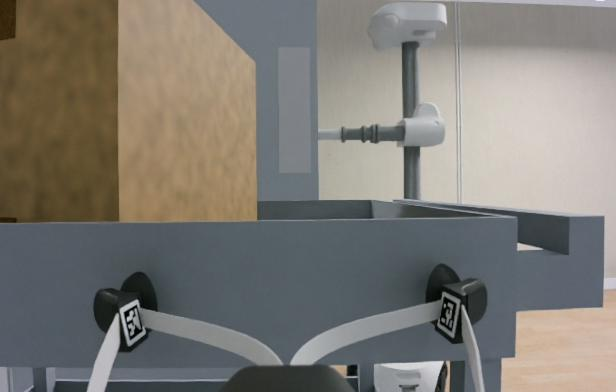

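move(
  blocking=false,
  r1={"base":{"translate_m":-0.06},"pace":"slow"},
)

wait(
  seconds=2,
)

move(
  blocking=false,
  r1={"base":{"strafe_m":0.15}},
)

wait(
  seconds=3,
)

move(
  blocking=false,
  r1={"base":{"translate_m":0.3},"pace":"slow"},
)

wait(
  seconds=6,
  cameras=["r1_head_camera","r1_wrist_camera"],
)

Scene clock: 715.30 s.
move: r1 moving
r1.base_odometry: x=-3.119 y=+0.701 heading=-0.834
r1.turned_by_wheels: +0.000
r1.turned_by_imu: +0.000
r1.base_tilt: forward=-1.6 right=+1.3
r1.lidar_m: 0.46 0.46 0.87 0.81 0.87 1.15 1.33 1.40 1.89 4.71 5.00 0.49
r1.base_status: translate_m moving
r1.joint_positions: lift_m=+0.648 arm_m=+0.000 wrist_yaw_rad=+0.000 wrist_pitch_rad=+0.000 wrist_roll_rad=+0.002 gripper_m=+0.135
r1.joint_status: not commanded
r1.measured_speeds: translate_m=-0.049 strafe_m=+0.000 rotate_rad=-0.002 lift_m=+0.000 arm_m=+0.000 wrist_yaw_rad=+0.000 wrist_pitch_rad=+0.000 wrist_roll_rad=+0.000
r1.motor_effort: lift_m=+17(17) arm_m=+4(5) wheel_0=-4(6) wheel_1=-3(6) wheel_2=+6(7)
r1.servo_current: wrist_yaw_rad=65(65) wrist_pitch_rad=39(46) wrist_roll_rad=65(65) gripper_m=39(46)
r1.hand_pose: x=+0.4592 y=-0.0873 z=+0.8263 quat_wxyz=(+1.000, +0.001, +0.000, +0.000) (m; r1's base frame)
r1.wrist_depth_mm: 291 304 392 - - - - / 290 290 452 1255 - - - / 291 291 452 1255 1661 - - / 293 290 452 - - - - / 242 244 245 246 250 252 253 / 242 213 246 247 250 208 - / 243 243 246 148 252 258 1983
r2: as last shown
r2.turned_by_imu: +0.000
r2.base_tilt: forward=-0.7 right=+0.0
r2.lidar_m: 1.35 0.42 0.48 0.93 3.33 4.48 - 2.25 1.60 1.52 1.61 1.43
r2.motor_effort: lift_m=+21(21) arm_m=+12(13) wheel_0=+18(18) wheel_1=+4(4) wheel_2=-3(4)
r2.servo_current: wrist_yaw_rad=98(104) wrist_pitch_rad=39(46) wrist_roll_rad=46(52) gripper_m=111(124)
r2.wrist_depth_mm: - - 249 236 233 224 217 / - - 251 238 232 225 219 / - - 251 239 233 226 220 / - - 254 173 236 228 222 / - - 255 173 236 228 224 / - - 182 167 234 229 224 / - - 258 - 237 228 224
pictures: none

Scene clock: 716.63 s.
earlier move: r1 done
r1.base_odometry: x=-3.151 y=+0.737 heading=-0.834
r1.turned_by_wheels: +0.000
r1.turned_by_imu: +0.000
r1.base_tilt: forward=-1.6 right=+1.3
r1.lidar_m: 0.50 0.52 0.87 0.82 0.84 1.16 1.28 1.33 1.82 4.55 5.05 0.55
r1.base_status: done
r1.joint_positions: lift_m=+0.648 arm_m=+0.000 wrist_yaw_rad=+0.000 wrist_pitch_rad=+0.000 wrist_roll_rad=+0.002 gripper_m=+0.135
r1.joint_status: not commanded
r1.measured_speeds: all 0
r1.motor_effort: lift_m=+17(17) arm_m=+5(5) wheel_0=-5(7) wheel_1=-2(6) wheel_2=+3(7)
r1.servo_current: wrist_yaw_rad=39(65) wrist_pitch_rad=52(52) wrist_roll_rad=59(65) gripper_m=39(52)
r1.hand_pose: x=+0.4592 y=-0.0873 z=+0.8263 quat_wxyz=(+1.000, +0.001, +0.000, +0.000) (m; r1's base frame)
r1.wrist_depth_mm: 345 334 407 - - - - / 347 334 473 1308 - - - / 347 336 477 1308 1756 - - / 347 336 439 1336 - - - / 287 290 294 296 297 301 - / 289 210 294 296 298 197 - / 723 - - 143 1464 306 1983
r2.base_odometry: x=-3.308 y=+0.067 heading=-2.906
r2.turned_by_wheels: +0.000
r2.turned_by_imu: +0.000
r2.base_tilt: forward=-0.7 right=+0.1
r2.lidar_m: 1.36 0.44 0.47 0.93 3.30 4.51 - 2.23 1.62 1.53 1.59 1.43
r2.base_status: not commanded
r2.joint_positions: lift_m=+0.850 arm_m=+0.205 wrist_yaw_rad=+1.696 wrist_pitch_rad=+0.001 wrist_roll_rad=+0.000 gripper_m=-0.029
r2.joint_status: not commanded
r2.measured_speeds: all 0
r2.motor_effort: lift_m=+21(21) arm_m=+12(13) wheel_0=+17(18) wheel_1=+4(4) wheel_2=-3(4)
r2.servo_current: wrist_yaw_rad=91(104) wrist_pitch_rad=39(46) wrist_roll_rad=52(59) gripper_m=111(124)
r2.hand_pose: x=+0.4261 y=+0.2971 z=+1.0276 quat_wxyz=(+0.661, +0.000, +0.000, +0.750) (m; r2's base frame)
r2.wrist_depth_mm: - - 249 236 231 224 218 / - - 250 236 233 225 218 / - - 252 237 235 225 220 / - - 254 173 235 227 221 / - - 254 173 236 228 223 / - - 182 167 235 229 224 / - - 258 - 236 228 224
wait: 1.33 of 2 s (r1 has come to rest)
pictures: none

Scene clock: 717.13 s.
move: r1 moving
r1.base_odometry: x=-3.124 y=+0.761 heading=-0.834
r1.turned_by_wheels: +0.000
r1.turned_by_imu: +0.000
r1.base_tilt: forward=-1.6 right=+1.3
r1.lidar_m: 0.49 0.53 0.85 0.77 0.81 1.09 1.29 1.32 1.83 4.55 5.04 0.51
r1.base_status: strafe_m moving
r1.joint_positions: lift_m=+0.648 arm_m=+0.000 wrist_yaw_rad=+0.000 wrist_pitch_rad=+0.000 wrist_roll_rad=+0.002 gripper_m=+0.135
r1.joint_status: not commanded
r1.measured_speeds: translate_m=+0.001 strafe_m=+0.140 rotate_rad=-0.004 lift_m=+0.000 arm_m=+0.000 wrist_yaw_rad=+0.000 wrist_pitch_rad=+0.000 wrist_roll_rad=+0.000
r1.motor_effort: lift_m=+17(17) arm_m=+5(5) wheel_0=-11(11) wheel_1=+9(10) wheel_2=+2(3)
r1.servo_current: wrist_yaw_rad=46(65) wrist_pitch_rad=46(46) wrist_roll_rad=39(65) gripper_m=46(46)
r1.hand_pose: x=+0.4592 y=-0.0873 z=+0.8263 quat_wxyz=(+1.000, +0.001, +0.000, +0.000) (m; r1's base frame)
r1.wrist_depth_mm: 345 332 382 - - - - / 349 334 410 1308 - - - / 351 338 413 1281 1756 - - / 349 338 382 609 - - - / 287 291 293 294 298 301 306 / 289 211 293 296 297 195 - / 1255 - - 143 1537 322 1863
r2: as last shown
r2.lidar_m: 1.34 0.45 0.48 0.93 3.34 4.46 - 2.24 1.61 1.53 1.56 1.41
r2.motor_effort: lift_m=+21(21) arm_m=+12(13) wheel_0=+17(18) wheel_1=+4(4) wheel_2=-3(3)
r2.servo_current: wrist_yaw_rad=91(98) wrist_pitch_rad=39(46) wrist_roll_rad=52(59) gripper_m=111(124)
r2.wrist_depth_mm: - - 249 236 232 224 219 / - - 250 236 231 225 218 / - - 252 238 234 226 221 / - - 253 173 235 227 222 / - - 255 173 236 228 222 / - - 182 167 235 229 223 / - - 258 - 237 228 224
pictures: none

Scene clock: 718.37 s.
earlier move: r1 done
r1.base_odometry: x=-3.040 y=+0.837 heading=-0.834
r1.turned_by_wheels: +0.000
r1.turned_by_imu: +0.001
r1.base_tilt: forward=-1.6 right=+1.3
r1.lidar_m: 0.48 0.51 0.73 0.66 0.69 0.95 1.29 1.36 1.82 4.54 5.02 0.55
r1.base_status: done
r1.joint_positions: lift_m=+0.648 arm_m=+0.000 wrist_yaw_rad=+0.000 wrist_pitch_rad=+0.000 wrist_roll_rad=+0.002 gripper_m=+0.135
r1.joint_status: not commanded
r1.measured_speeds: all 0
r1.motor_effort: lift_m=+17(17) arm_m=+4(5) wheel_0=-2(11) wheel_1=+2(11) wheel_2=+1(3)
r1.servo_current: wrist_yaw_rad=46(65) wrist_pitch_rad=39(46) wrist_roll_rad=39(65) gripper_m=46(52)
r1.hand_pose: x=+0.4592 y=-0.0873 z=+0.8263 quat_wxyz=(+1.000, +0.001, +0.000, +0.000) (m; r1's base frame)
r1.wrist_depth_mm: - 357 342 332 - - - / - 359 343 332 - - - / - 359 343 334 - - - / 525 362 343 332 - - - / 282 283 287 290 293 294 297 / 283 211 287 290 290 208 297 / 1281 155 - 143 1537 1708 1983
r2.base_odometry: x=-3.308 y=+0.067 heading=-2.906
r2.turned_by_wheels: +0.000
r2.turned_by_imu: +0.000
r2.base_tilt: forward=-0.7 right=+0.0
r2.lidar_m: 1.35 0.45 0.47 0.93 3.34 4.46 - 2.23 1.60 1.53 1.59 1.40
r2.base_status: not commanded
r2.joint_positions: lift_m=+0.850 arm_m=+0.205 wrist_yaw_rad=+1.696 wrist_pitch_rad=+0.001 wrist_roll_rad=+0.000 gripper_m=-0.029
r2.joint_status: not commanded
r2.measured_speeds: all 0
r2.motor_effort: lift_m=+21(21) arm_m=+12(13) wheel_0=+18(18) wheel_1=+4(4) wheel_2=-3(4)
r2.servo_current: wrist_yaw_rad=98(111) wrist_pitch_rad=33(46) wrist_roll_rad=52(59) gripper_m=111(124)
r2.hand_pose: x=+0.4261 y=+0.2971 z=+1.0276 quat_wxyz=(+0.661, +0.000, +0.000, +0.750) (m; r2's base frame)
r2.wrist_depth_mm: - - 248 236 232 224 217 / - - 249 236 232 224 219 / - - 252 238 235 226 220 / - - 253 174 235 228 222 / - - 254 172 236 228 223 / - - 181 167 234 229 224 / - - 258 - 236 229 224
wait: 1.23 of 3 s (r1 has come to rest)
pictures: none

Scene clock: 718.87 s.
move: r1 moving
r1.base_odometry: x=-3.031 y=+0.828 heading=-0.834
r1.turned_by_wheels: +0.000
r1.turned_by_imu: +0.000
r1.base_tilt: forward=-1.6 right=+1.2
r1.lidar_m: 0.49 0.49 0.71 0.66 0.71 0.95 1.30 1.37 1.86 4.58 5.03 0.52
r1.base_status: translate_m moving
r1.joint_positions: lift_m=+0.648 arm_m=+0.000 wrist_yaw_rad=+0.000 wrist_pitch_rad=+0.000 wrist_roll_rad=+0.002 gripper_m=+0.135
r1.joint_status: not commanded
r1.measured_speeds: translate_m=+0.049 strafe_m=+0.000 rotate_rad=+0.003 lift_m=+0.000 arm_m=+0.000 wrist_yaw_rad=+0.000 wrist_pitch_rad=+0.000 wrist_roll_rad=+0.000
r1.motor_effort: lift_m=+17(17) arm_m=+5(5) wheel_0=+3(6) wheel_1=+3(7) wheel_2=-5(6)
r1.servo_current: wrist_yaw_rad=65(65) wrist_pitch_rad=46(52) wrist_roll_rad=65(65) gripper_m=46(46)
r1.hand_pose: x=+0.4592 y=-0.0873 z=+0.8263 quat_wxyz=(+1.000, +0.001, +0.000, +0.000) (m; r1's base frame)
r1.wrist_depth_mm: 1255 345 330 320 - - - / 1308 347 334 324 - - - / 1255 349 334 322 - - - / 1229 347 334 324 - - - / 274 274 279 278 282 285 286 / 274 210 277 281 283 209 286 / 1308 177 - 143 1537 1756 1983
r2: as last shown
r2.base_tilt: forward=-0.7 right=+0.1
r2.lidar_m: 1.34 0.47 0.49 0.94 3.35 4.48 - 2.26 1.61 1.51 1.59 1.41
r2.motor_effort: lift_m=+21(21) arm_m=+12(13) wheel_0=+18(18) wheel_1=+4(4) wheel_2=-3(3)
r2.servo_current: wrist_yaw_rad=91(104) wrist_pitch_rad=39(46) wrist_roll_rad=52(59) gripper_m=111(117)
r2.wrist_depth_mm: - - 250 234 232 223 217 / - - 249 237 233 225 219 / - - 251 237 235 226 220 / - - 253 173 235 228 222 / - - 255 172 236 228 224 / - - 182 167 234 229 224 / - - 257 - 236 229 224
pictures: none

Scene clock: 722.67 s.
earlier move: r1 done
r1.base_odometry: x=-2.838 y=+0.615 heading=-0.834
r1.turned_by_wheels: +0.000
r1.turned_by_imu: +0.000
r1.base_tilt: forward=-1.6 right=+1.3
r1.lidar_m: 0.44 0.46 0.71 0.68 0.71 0.97 1.59 1.65 2.22 5.10 4.60 0.48
r1.base_status: done
r1.joint_positions: lift_m=+0.648 arm_m=+0.000 wrist_yaw_rad=+0.000 wrist_pitch_rad=+0.000 wrist_roll_rad=+0.002 gripper_m=+0.135
r1.joint_status: not commanded
r1.measured_speeds: all 0
r1.motor_effort: lift_m=+17(17) arm_m=+4(5) wheel_0=+5(12) wheel_1=+2(10) wheel_2=-1(15)
r1.servo_current: wrist_yaw_rad=39(72) wrist_pitch_rad=46(52) wrist_roll_rad=52(65) gripper_m=39(52)
r1.hand_pose: x=+0.4592 y=-0.0874 z=+0.8263 quat_wxyz=(+1.000, +0.001, +0.000, +0.000) (m; r1's base frame)
r1.wrist_depth_mm: 289 277 353 1025 - - - / 290 278 351 991 - - - / 291 277 351 1025 1336 1464 - / 291 279 351 - - - - / 232 235 236 238 240 243 245 / 232 200 236 239 240 208 245 / 233 234 236 143 241 252 253
r2.base_odometry: x=-3.308 y=+0.067 heading=-2.906
r2.turned_by_wheels: +0.000
r2.turned_by_imu: +0.001
r2.base_tilt: forward=-0.7 right=+0.0
r2.lidar_m: 1.35 0.43 0.46 1.14 3.32 4.44 - 2.23 1.60 1.52 1.60 1.39
r2.base_status: not commanded
r2.joint_positions: lift_m=+0.850 arm_m=+0.205 wrist_yaw_rad=+1.696 wrist_pitch_rad=+0.001 wrist_roll_rad=+0.000 gripper_m=-0.029
r2.joint_status: not commanded
r2.measured_speeds: all 0
r2.motor_effort: lift_m=+21(21) arm_m=+12(13) wheel_0=+18(18) wheel_1=+4(5) wheel_2=-3(4)
r2.servo_current: wrist_yaw_rad=85(111) wrist_pitch_rad=39(46) wrist_roll_rad=52(59) gripper_m=104(124)
r2.hand_pose: x=+0.4261 y=+0.2971 z=+1.0276 quat_wxyz=(+0.661, +0.000, +0.000, +0.750) (m; r2's base frame)
r2.wrist_depth_mm: - - 249 236 231 224 217 / - - 251 236 233 225 219 / - - 251 238 235 226 220 / - - 254 173 235 228 221 / - - 255 173 236 229 223 / - - 182 167 235 229 223 / - - 259 - 236 229 224
wait: 3.80 of 6 s (r1 has come to rest)
pictures: r1_head_camera, r1_wrist_camera
Images, in order (width x height): r1_head_camera 420x560, r1_wrist_camera 616x392.

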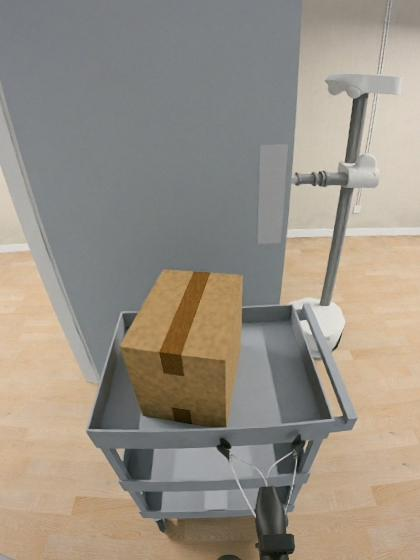

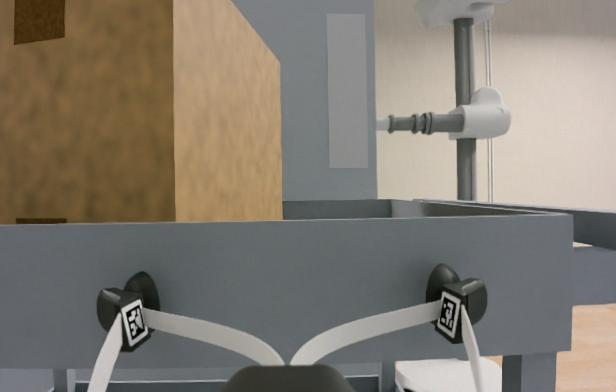

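move(
  blocking=false,
  r1={"base":{"translate_m":0.17},"pace":"slow"},
)

wait(
  seconds=4,
  cameras=["r1_head_camera"],
)

move(
  blocking=false,
  r1={"base":{"translate_m":-0.25},"pace":"slow"},
)

wait(
  seconds=4,
  cameras=["r1_head_camera","r2_head_left_camera"],
)

Scene clock: 731.80 s.
move: r1 moving
r1.base_odometry: x=-2.830 y=+0.606 heading=-0.833
r1.turned_by_wheels: +0.000
r1.turned_by_imu: +0.000
r1.base_tilt: forward=-1.6 right=+1.3
r1.lidar_m: 0.45 0.46 0.72 0.66 0.72 0.97 1.61 1.67 2.25 5.09 4.57 0.48
r1.base_status: translate_m moving
r1.joint_positions: lift_m=+0.648 arm_m=+0.000 wrist_yaw_rad=+0.000 wrist_pitch_rad=+0.000 wrist_roll_rad=+0.002 gripper_m=+0.135
r1.joint_status: not commanded
r1.measured_speeds: translate_m=+0.050 strafe_m=-0.001 rotate_rad=+0.005 lift_m=+0.000 arm_m=+0.000 wrist_yaw_rad=+0.000 wrist_pitch_rad=+0.000 wrist_roll_rad=+0.000
r1.motor_effort: lift_m=+17(17) arm_m=+5(5) wheel_0=+7(9) wheel_1=+6(7) wheel_2=-9(10)
r1.servo_current: wrist_yaw_rad=52(59) wrist_pitch_rad=46(46) wrist_roll_rad=52(65) gripper_m=39(46)
r1.hand_pose: x=+0.4592 y=-0.0874 z=+0.8263 quat_wxyz=(+1.000, +0.001, +0.000, +0.000) (m; r1's base frame)
r1.wrist_depth_mm: 287 272 334 991 - - - / 287 274 362 991 - - - / 289 274 357 1008 1308 1397 - / 286 276 359 - - - - / 231 231 236 236 239 240 242 / 230 195 236 236 237 208 243 / 231 233 235 151 240 248 250
r2: as last shown
r2.turned_by_imu: +0.000
r2.base_tilt: forward=-0.7 right=+0.1
r2.lidar_m: 1.35 0.44 0.48 1.14 3.34 4.46 - 2.26 1.63 1.51 1.57 1.40
r2.motor_effort: lift_m=+21(21) arm_m=+12(13) wheel_0=+17(18) wheel_1=+4(4) wheel_2=-3(3)
r2.servo_current: wrist_yaw_rad=104(104) wrist_pitch_rad=39(46) wrist_roll_rad=46(59) gripper_m=124(124)
r2.wrist_depth_mm: - - 249 236 231 224 218 / - - 251 237 232 225 220 / - - 251 237 235 226 220 / - - 254 173 235 228 221 / - - 255 173 236 229 223 / - - 182 167 234 229 224 / - - 259 - 237 228 224
pictures: none

Scene clock: 734.27 s.
earlier move: r1 done
r1.base_odometry: x=-2.724 y=+0.490 heading=-0.833
r1.turned_by_wheels: +0.000
r1.turned_by_imu: +0.000
r1.base_tilt: forward=-1.6 right=+1.2
r1.lidar_m: 0.43 0.46 3.81 0.67 0.72 0.98 1.76 1.85 2.50 5.09 4.32 0.49
r1.base_status: done
r1.joint_positions: lift_m=+0.648 arm_m=+0.000 wrist_yaw_rad=+0.001 wrist_pitch_rad=+0.000 wrist_roll_rad=+0.002 gripper_m=+0.135
r1.joint_status: not commanded
r1.measured_speeds: all 0
r1.motor_effort: lift_m=+17(17) arm_m=+4(5) wheel_0=+2(10) wheel_1=+4(9) wheel_2=-1(10)
r1.servo_current: wrist_yaw_rad=59(65) wrist_pitch_rad=39(46) wrist_roll_rad=59(65) gripper_m=39(52)
r1.hand_pose: x=+0.4593 y=-0.0872 z=+0.8263 quat_wxyz=(+1.000, +0.001, +0.000, +0.000) (m; r1's base frame)
r1.wrist_depth_mm: 270 325 - 831 - - - / 273 327 488 842 - 1281 - / 272 327 455 831 842 1308 - / 273 327 484 - - - - / 231 234 239 242 246 250 - / 232 201 238 241 245 208 - / 231 233 236 143 248 256 1983
r2.base_odometry: x=-3.308 y=+0.067 heading=-2.906
r2.turned_by_wheels: +0.000
r2.turned_by_imu: +0.000
r2.base_tilt: forward=-0.7 right=+0.0
r2.lidar_m: 1.33 0.46 0.46 3.22 3.32 4.45 - 2.26 1.61 1.54 1.60 1.41
r2.base_status: not commanded
r2.joint_positions: lift_m=+0.850 arm_m=+0.205 wrist_yaw_rad=+1.696 wrist_pitch_rad=+0.001 wrist_roll_rad=+0.000 gripper_m=-0.029
r2.joint_status: not commanded
r2.measured_speeds: all 0
r2.motor_effort: lift_m=+21(21) arm_m=+12(13) wheel_0=+17(18) wheel_1=+4(5) wheel_2=-3(4)
r2.servo_current: wrist_yaw_rad=91(104) wrist_pitch_rad=39(46) wrist_roll_rad=46(65) gripper_m=111(124)
r2.hand_pose: x=+0.4261 y=+0.2971 z=+1.0276 quat_wxyz=(+0.661, +0.000, +0.000, +0.750) (m; r2's base frame)
r2.wrist_depth_mm: - - 248 236 232 224 219 / - - 250 237 233 224 219 / - - 252 238 235 226 220 / - - 253 173 234 227 221 / - - 255 173 236 228 222 / - - 182 167 234 230 224 / - - 259 - 236 228 224
wait: 2.47 of 4 s (r1 has come to rest)
pictures: r1_head_camera
Images, in order (width x height): r1_head_camera 420x560.

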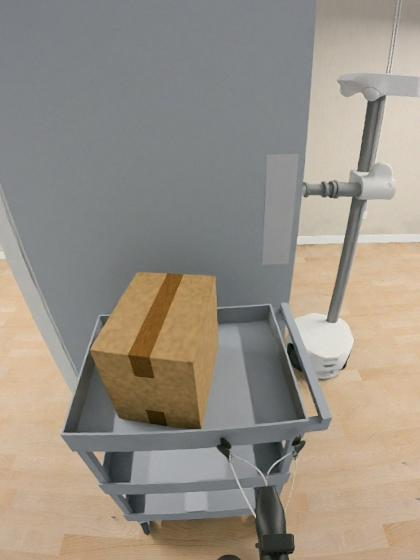

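Scene clock: 734.77 s.
move: r1 moving
r1.base_odometry: x=-2.732 y=+0.499 heading=-0.834
r1.turned_by_wheels: +0.000
r1.turned_by_imu: +0.000
r1.base_tilt: forward=-1.6 right=+1.3
r1.lidar_m: 0.46 0.45 3.80 0.69 0.71 0.98 1.76 1.81 2.47 5.11 4.36 0.51
r1.base_status: translate_m moving
r1.joint_positions: lift_m=+0.648 arm_m=+0.000 wrist_yaw_rad=+0.001 wrist_pitch_rad=+0.000 wrist_roll_rad=+0.002 gripper_m=+0.135
r1.joint_status: not commanded
r1.measured_speeds: translate_m=-0.048 strafe_m=+0.000 rotate_rad=+0.001 lift_m=+0.000 arm_m=+0.000 wrist_yaw_rad=+0.000 wrist_pitch_rad=+0.000 wrist_roll_rad=+0.000
r1.motor_effort: lift_m=+17(17) arm_m=+4(5) wheel_0=-4(8) wheel_1=-5(5) wheel_2=+5(5)
r1.servo_current: wrist_yaw_rad=39(65) wrist_pitch_rad=39(46) wrist_roll_rad=59(59) gripper_m=39(46)
r1.hand_pose: x=+0.4593 y=-0.0872 z=+0.8263 quat_wxyz=(+1.000, +0.001, +0.000, +0.000) (m; r1's base frame)
r1.wrist_depth_mm: 281 330 - 831 - - - / 281 330 500 842 - 1308 - / 282 329 455 854 1182 - - / 285 330 496 - - - - / 239 243 247 252 256 259 - / 240 213 247 251 254 208 - / 240 243 246 143 265 266 1921
r2: as last shown
r2.base_tilt: forward=-0.7 right=+0.1
r2.lidar_m: 1.34 0.46 0.48 3.21 3.34 4.50 - 2.24 1.60 1.53 1.62 1.39
r2.motor_effort: lift_m=+21(21) arm_m=+12(13) wheel_0=+17(18) wheel_1=+4(4) wheel_2=-3(3)
r2.servo_current: wrist_yaw_rad=91(98) wrist_pitch_rad=39(39) wrist_roll_rad=46(65) gripper_m=117(117)
r2.wrist_depth_mm: - - 249 236 231 224 217 / - - 251 236 232 224 219 / - - 251 238 234 226 220 / - - 253 173 235 227 222 / - - 255 173 236 229 224 / - - 182 167 235 229 223 / - - 258 - 237 228 225
pictures: none

Scene clock: 738.07 s.
earlier move: r1 done
r1.base_odometry: x=-2.892 y=+0.675 heading=-0.834
r1.turned_by_wheels: +0.000
r1.turned_by_imu: +0.000
r1.base_tilt: forward=-1.6 right=+1.3
r1.lidar_m: 0.69 0.70 0.72 0.67 0.70 0.95 1.51 1.58 2.12 5.12 4.69 0.75
r1.base_status: done
r1.joint_positions: lift_m=+0.648 arm_m=+0.000 wrist_yaw_rad=+0.001 wrist_pitch_rad=+0.000 wrist_roll_rad=+0.002 gripper_m=+0.135
r1.joint_status: not commanded
r1.measured_speeds: all 0
r1.motor_effort: lift_m=+17(17) arm_m=+4(5) wheel_0=-3(8) wheel_1=-4(7) wheel_2=+2(7)
r1.servo_current: wrist_yaw_rad=46(65) wrist_pitch_rad=46(46) wrist_roll_rad=59(65) gripper_m=46(52)
r1.hand_pose: x=+0.4593 y=-0.0872 z=+0.8263 quat_wxyz=(+1.000, +0.001, +0.000, +0.000) (m; r1's base frame)
r1.wrist_depth_mm: - - - 1078 - - - / 544 525 569 1098 - - - / 539 525 621 1098 - - - / 544 525 521 492 - - - / 469 469 477 492 496 - - / - 197 - - 212 197 - / - 154 - 143 1464 1464 1921
r2.base_odometry: x=-3.308 y=+0.067 heading=-2.906
r2.turned_by_wheels: +0.000
r2.turned_by_imu: +0.000
r2.base_tilt: forward=-0.7 right=+0.1
r2.lidar_m: 1.34 0.46 0.48 1.70 3.34 4.47 - 2.20 1.61 1.53 1.59 1.42
r2.base_status: not commanded
r2.joint_positions: lift_m=+0.850 arm_m=+0.205 wrist_yaw_rad=+1.696 wrist_pitch_rad=+0.001 wrist_roll_rad=+0.000 gripper_m=-0.029
r2.joint_status: not commanded
r2.measured_speeds: all 0
r2.motor_effort: lift_m=+21(21) arm_m=+12(13) wheel_0=+17(18) wheel_1=+4(4) wheel_2=-3(3)
r2.servo_current: wrist_yaw_rad=91(104) wrist_pitch_rad=39(46) wrist_roll_rad=39(65) gripper_m=111(124)
r2.hand_pose: x=+0.4261 y=+0.2971 z=+1.0276 quat_wxyz=(+0.661, +0.000, +0.000, +0.750) (m; r2's base frame)
r2.wrist_depth_mm: - - 249 236 231 222 218 / - - 250 237 232 224 219 / - - 252 238 234 225 220 / - - 254 174 235 228 222 / - - 255 172 236 229 223 / - - 181 167 235 229 223 / - - 259 - 237 228 225
wait: 3.30 of 4 s (r1 has come to rest)
pictures: r1_head_camera, r2_head_left_camera
Images, in order (width x height): r1_head_camera 420x560, r2_head_left_camera 420x672.

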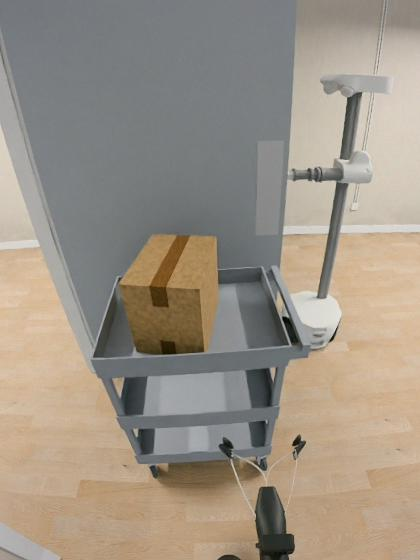

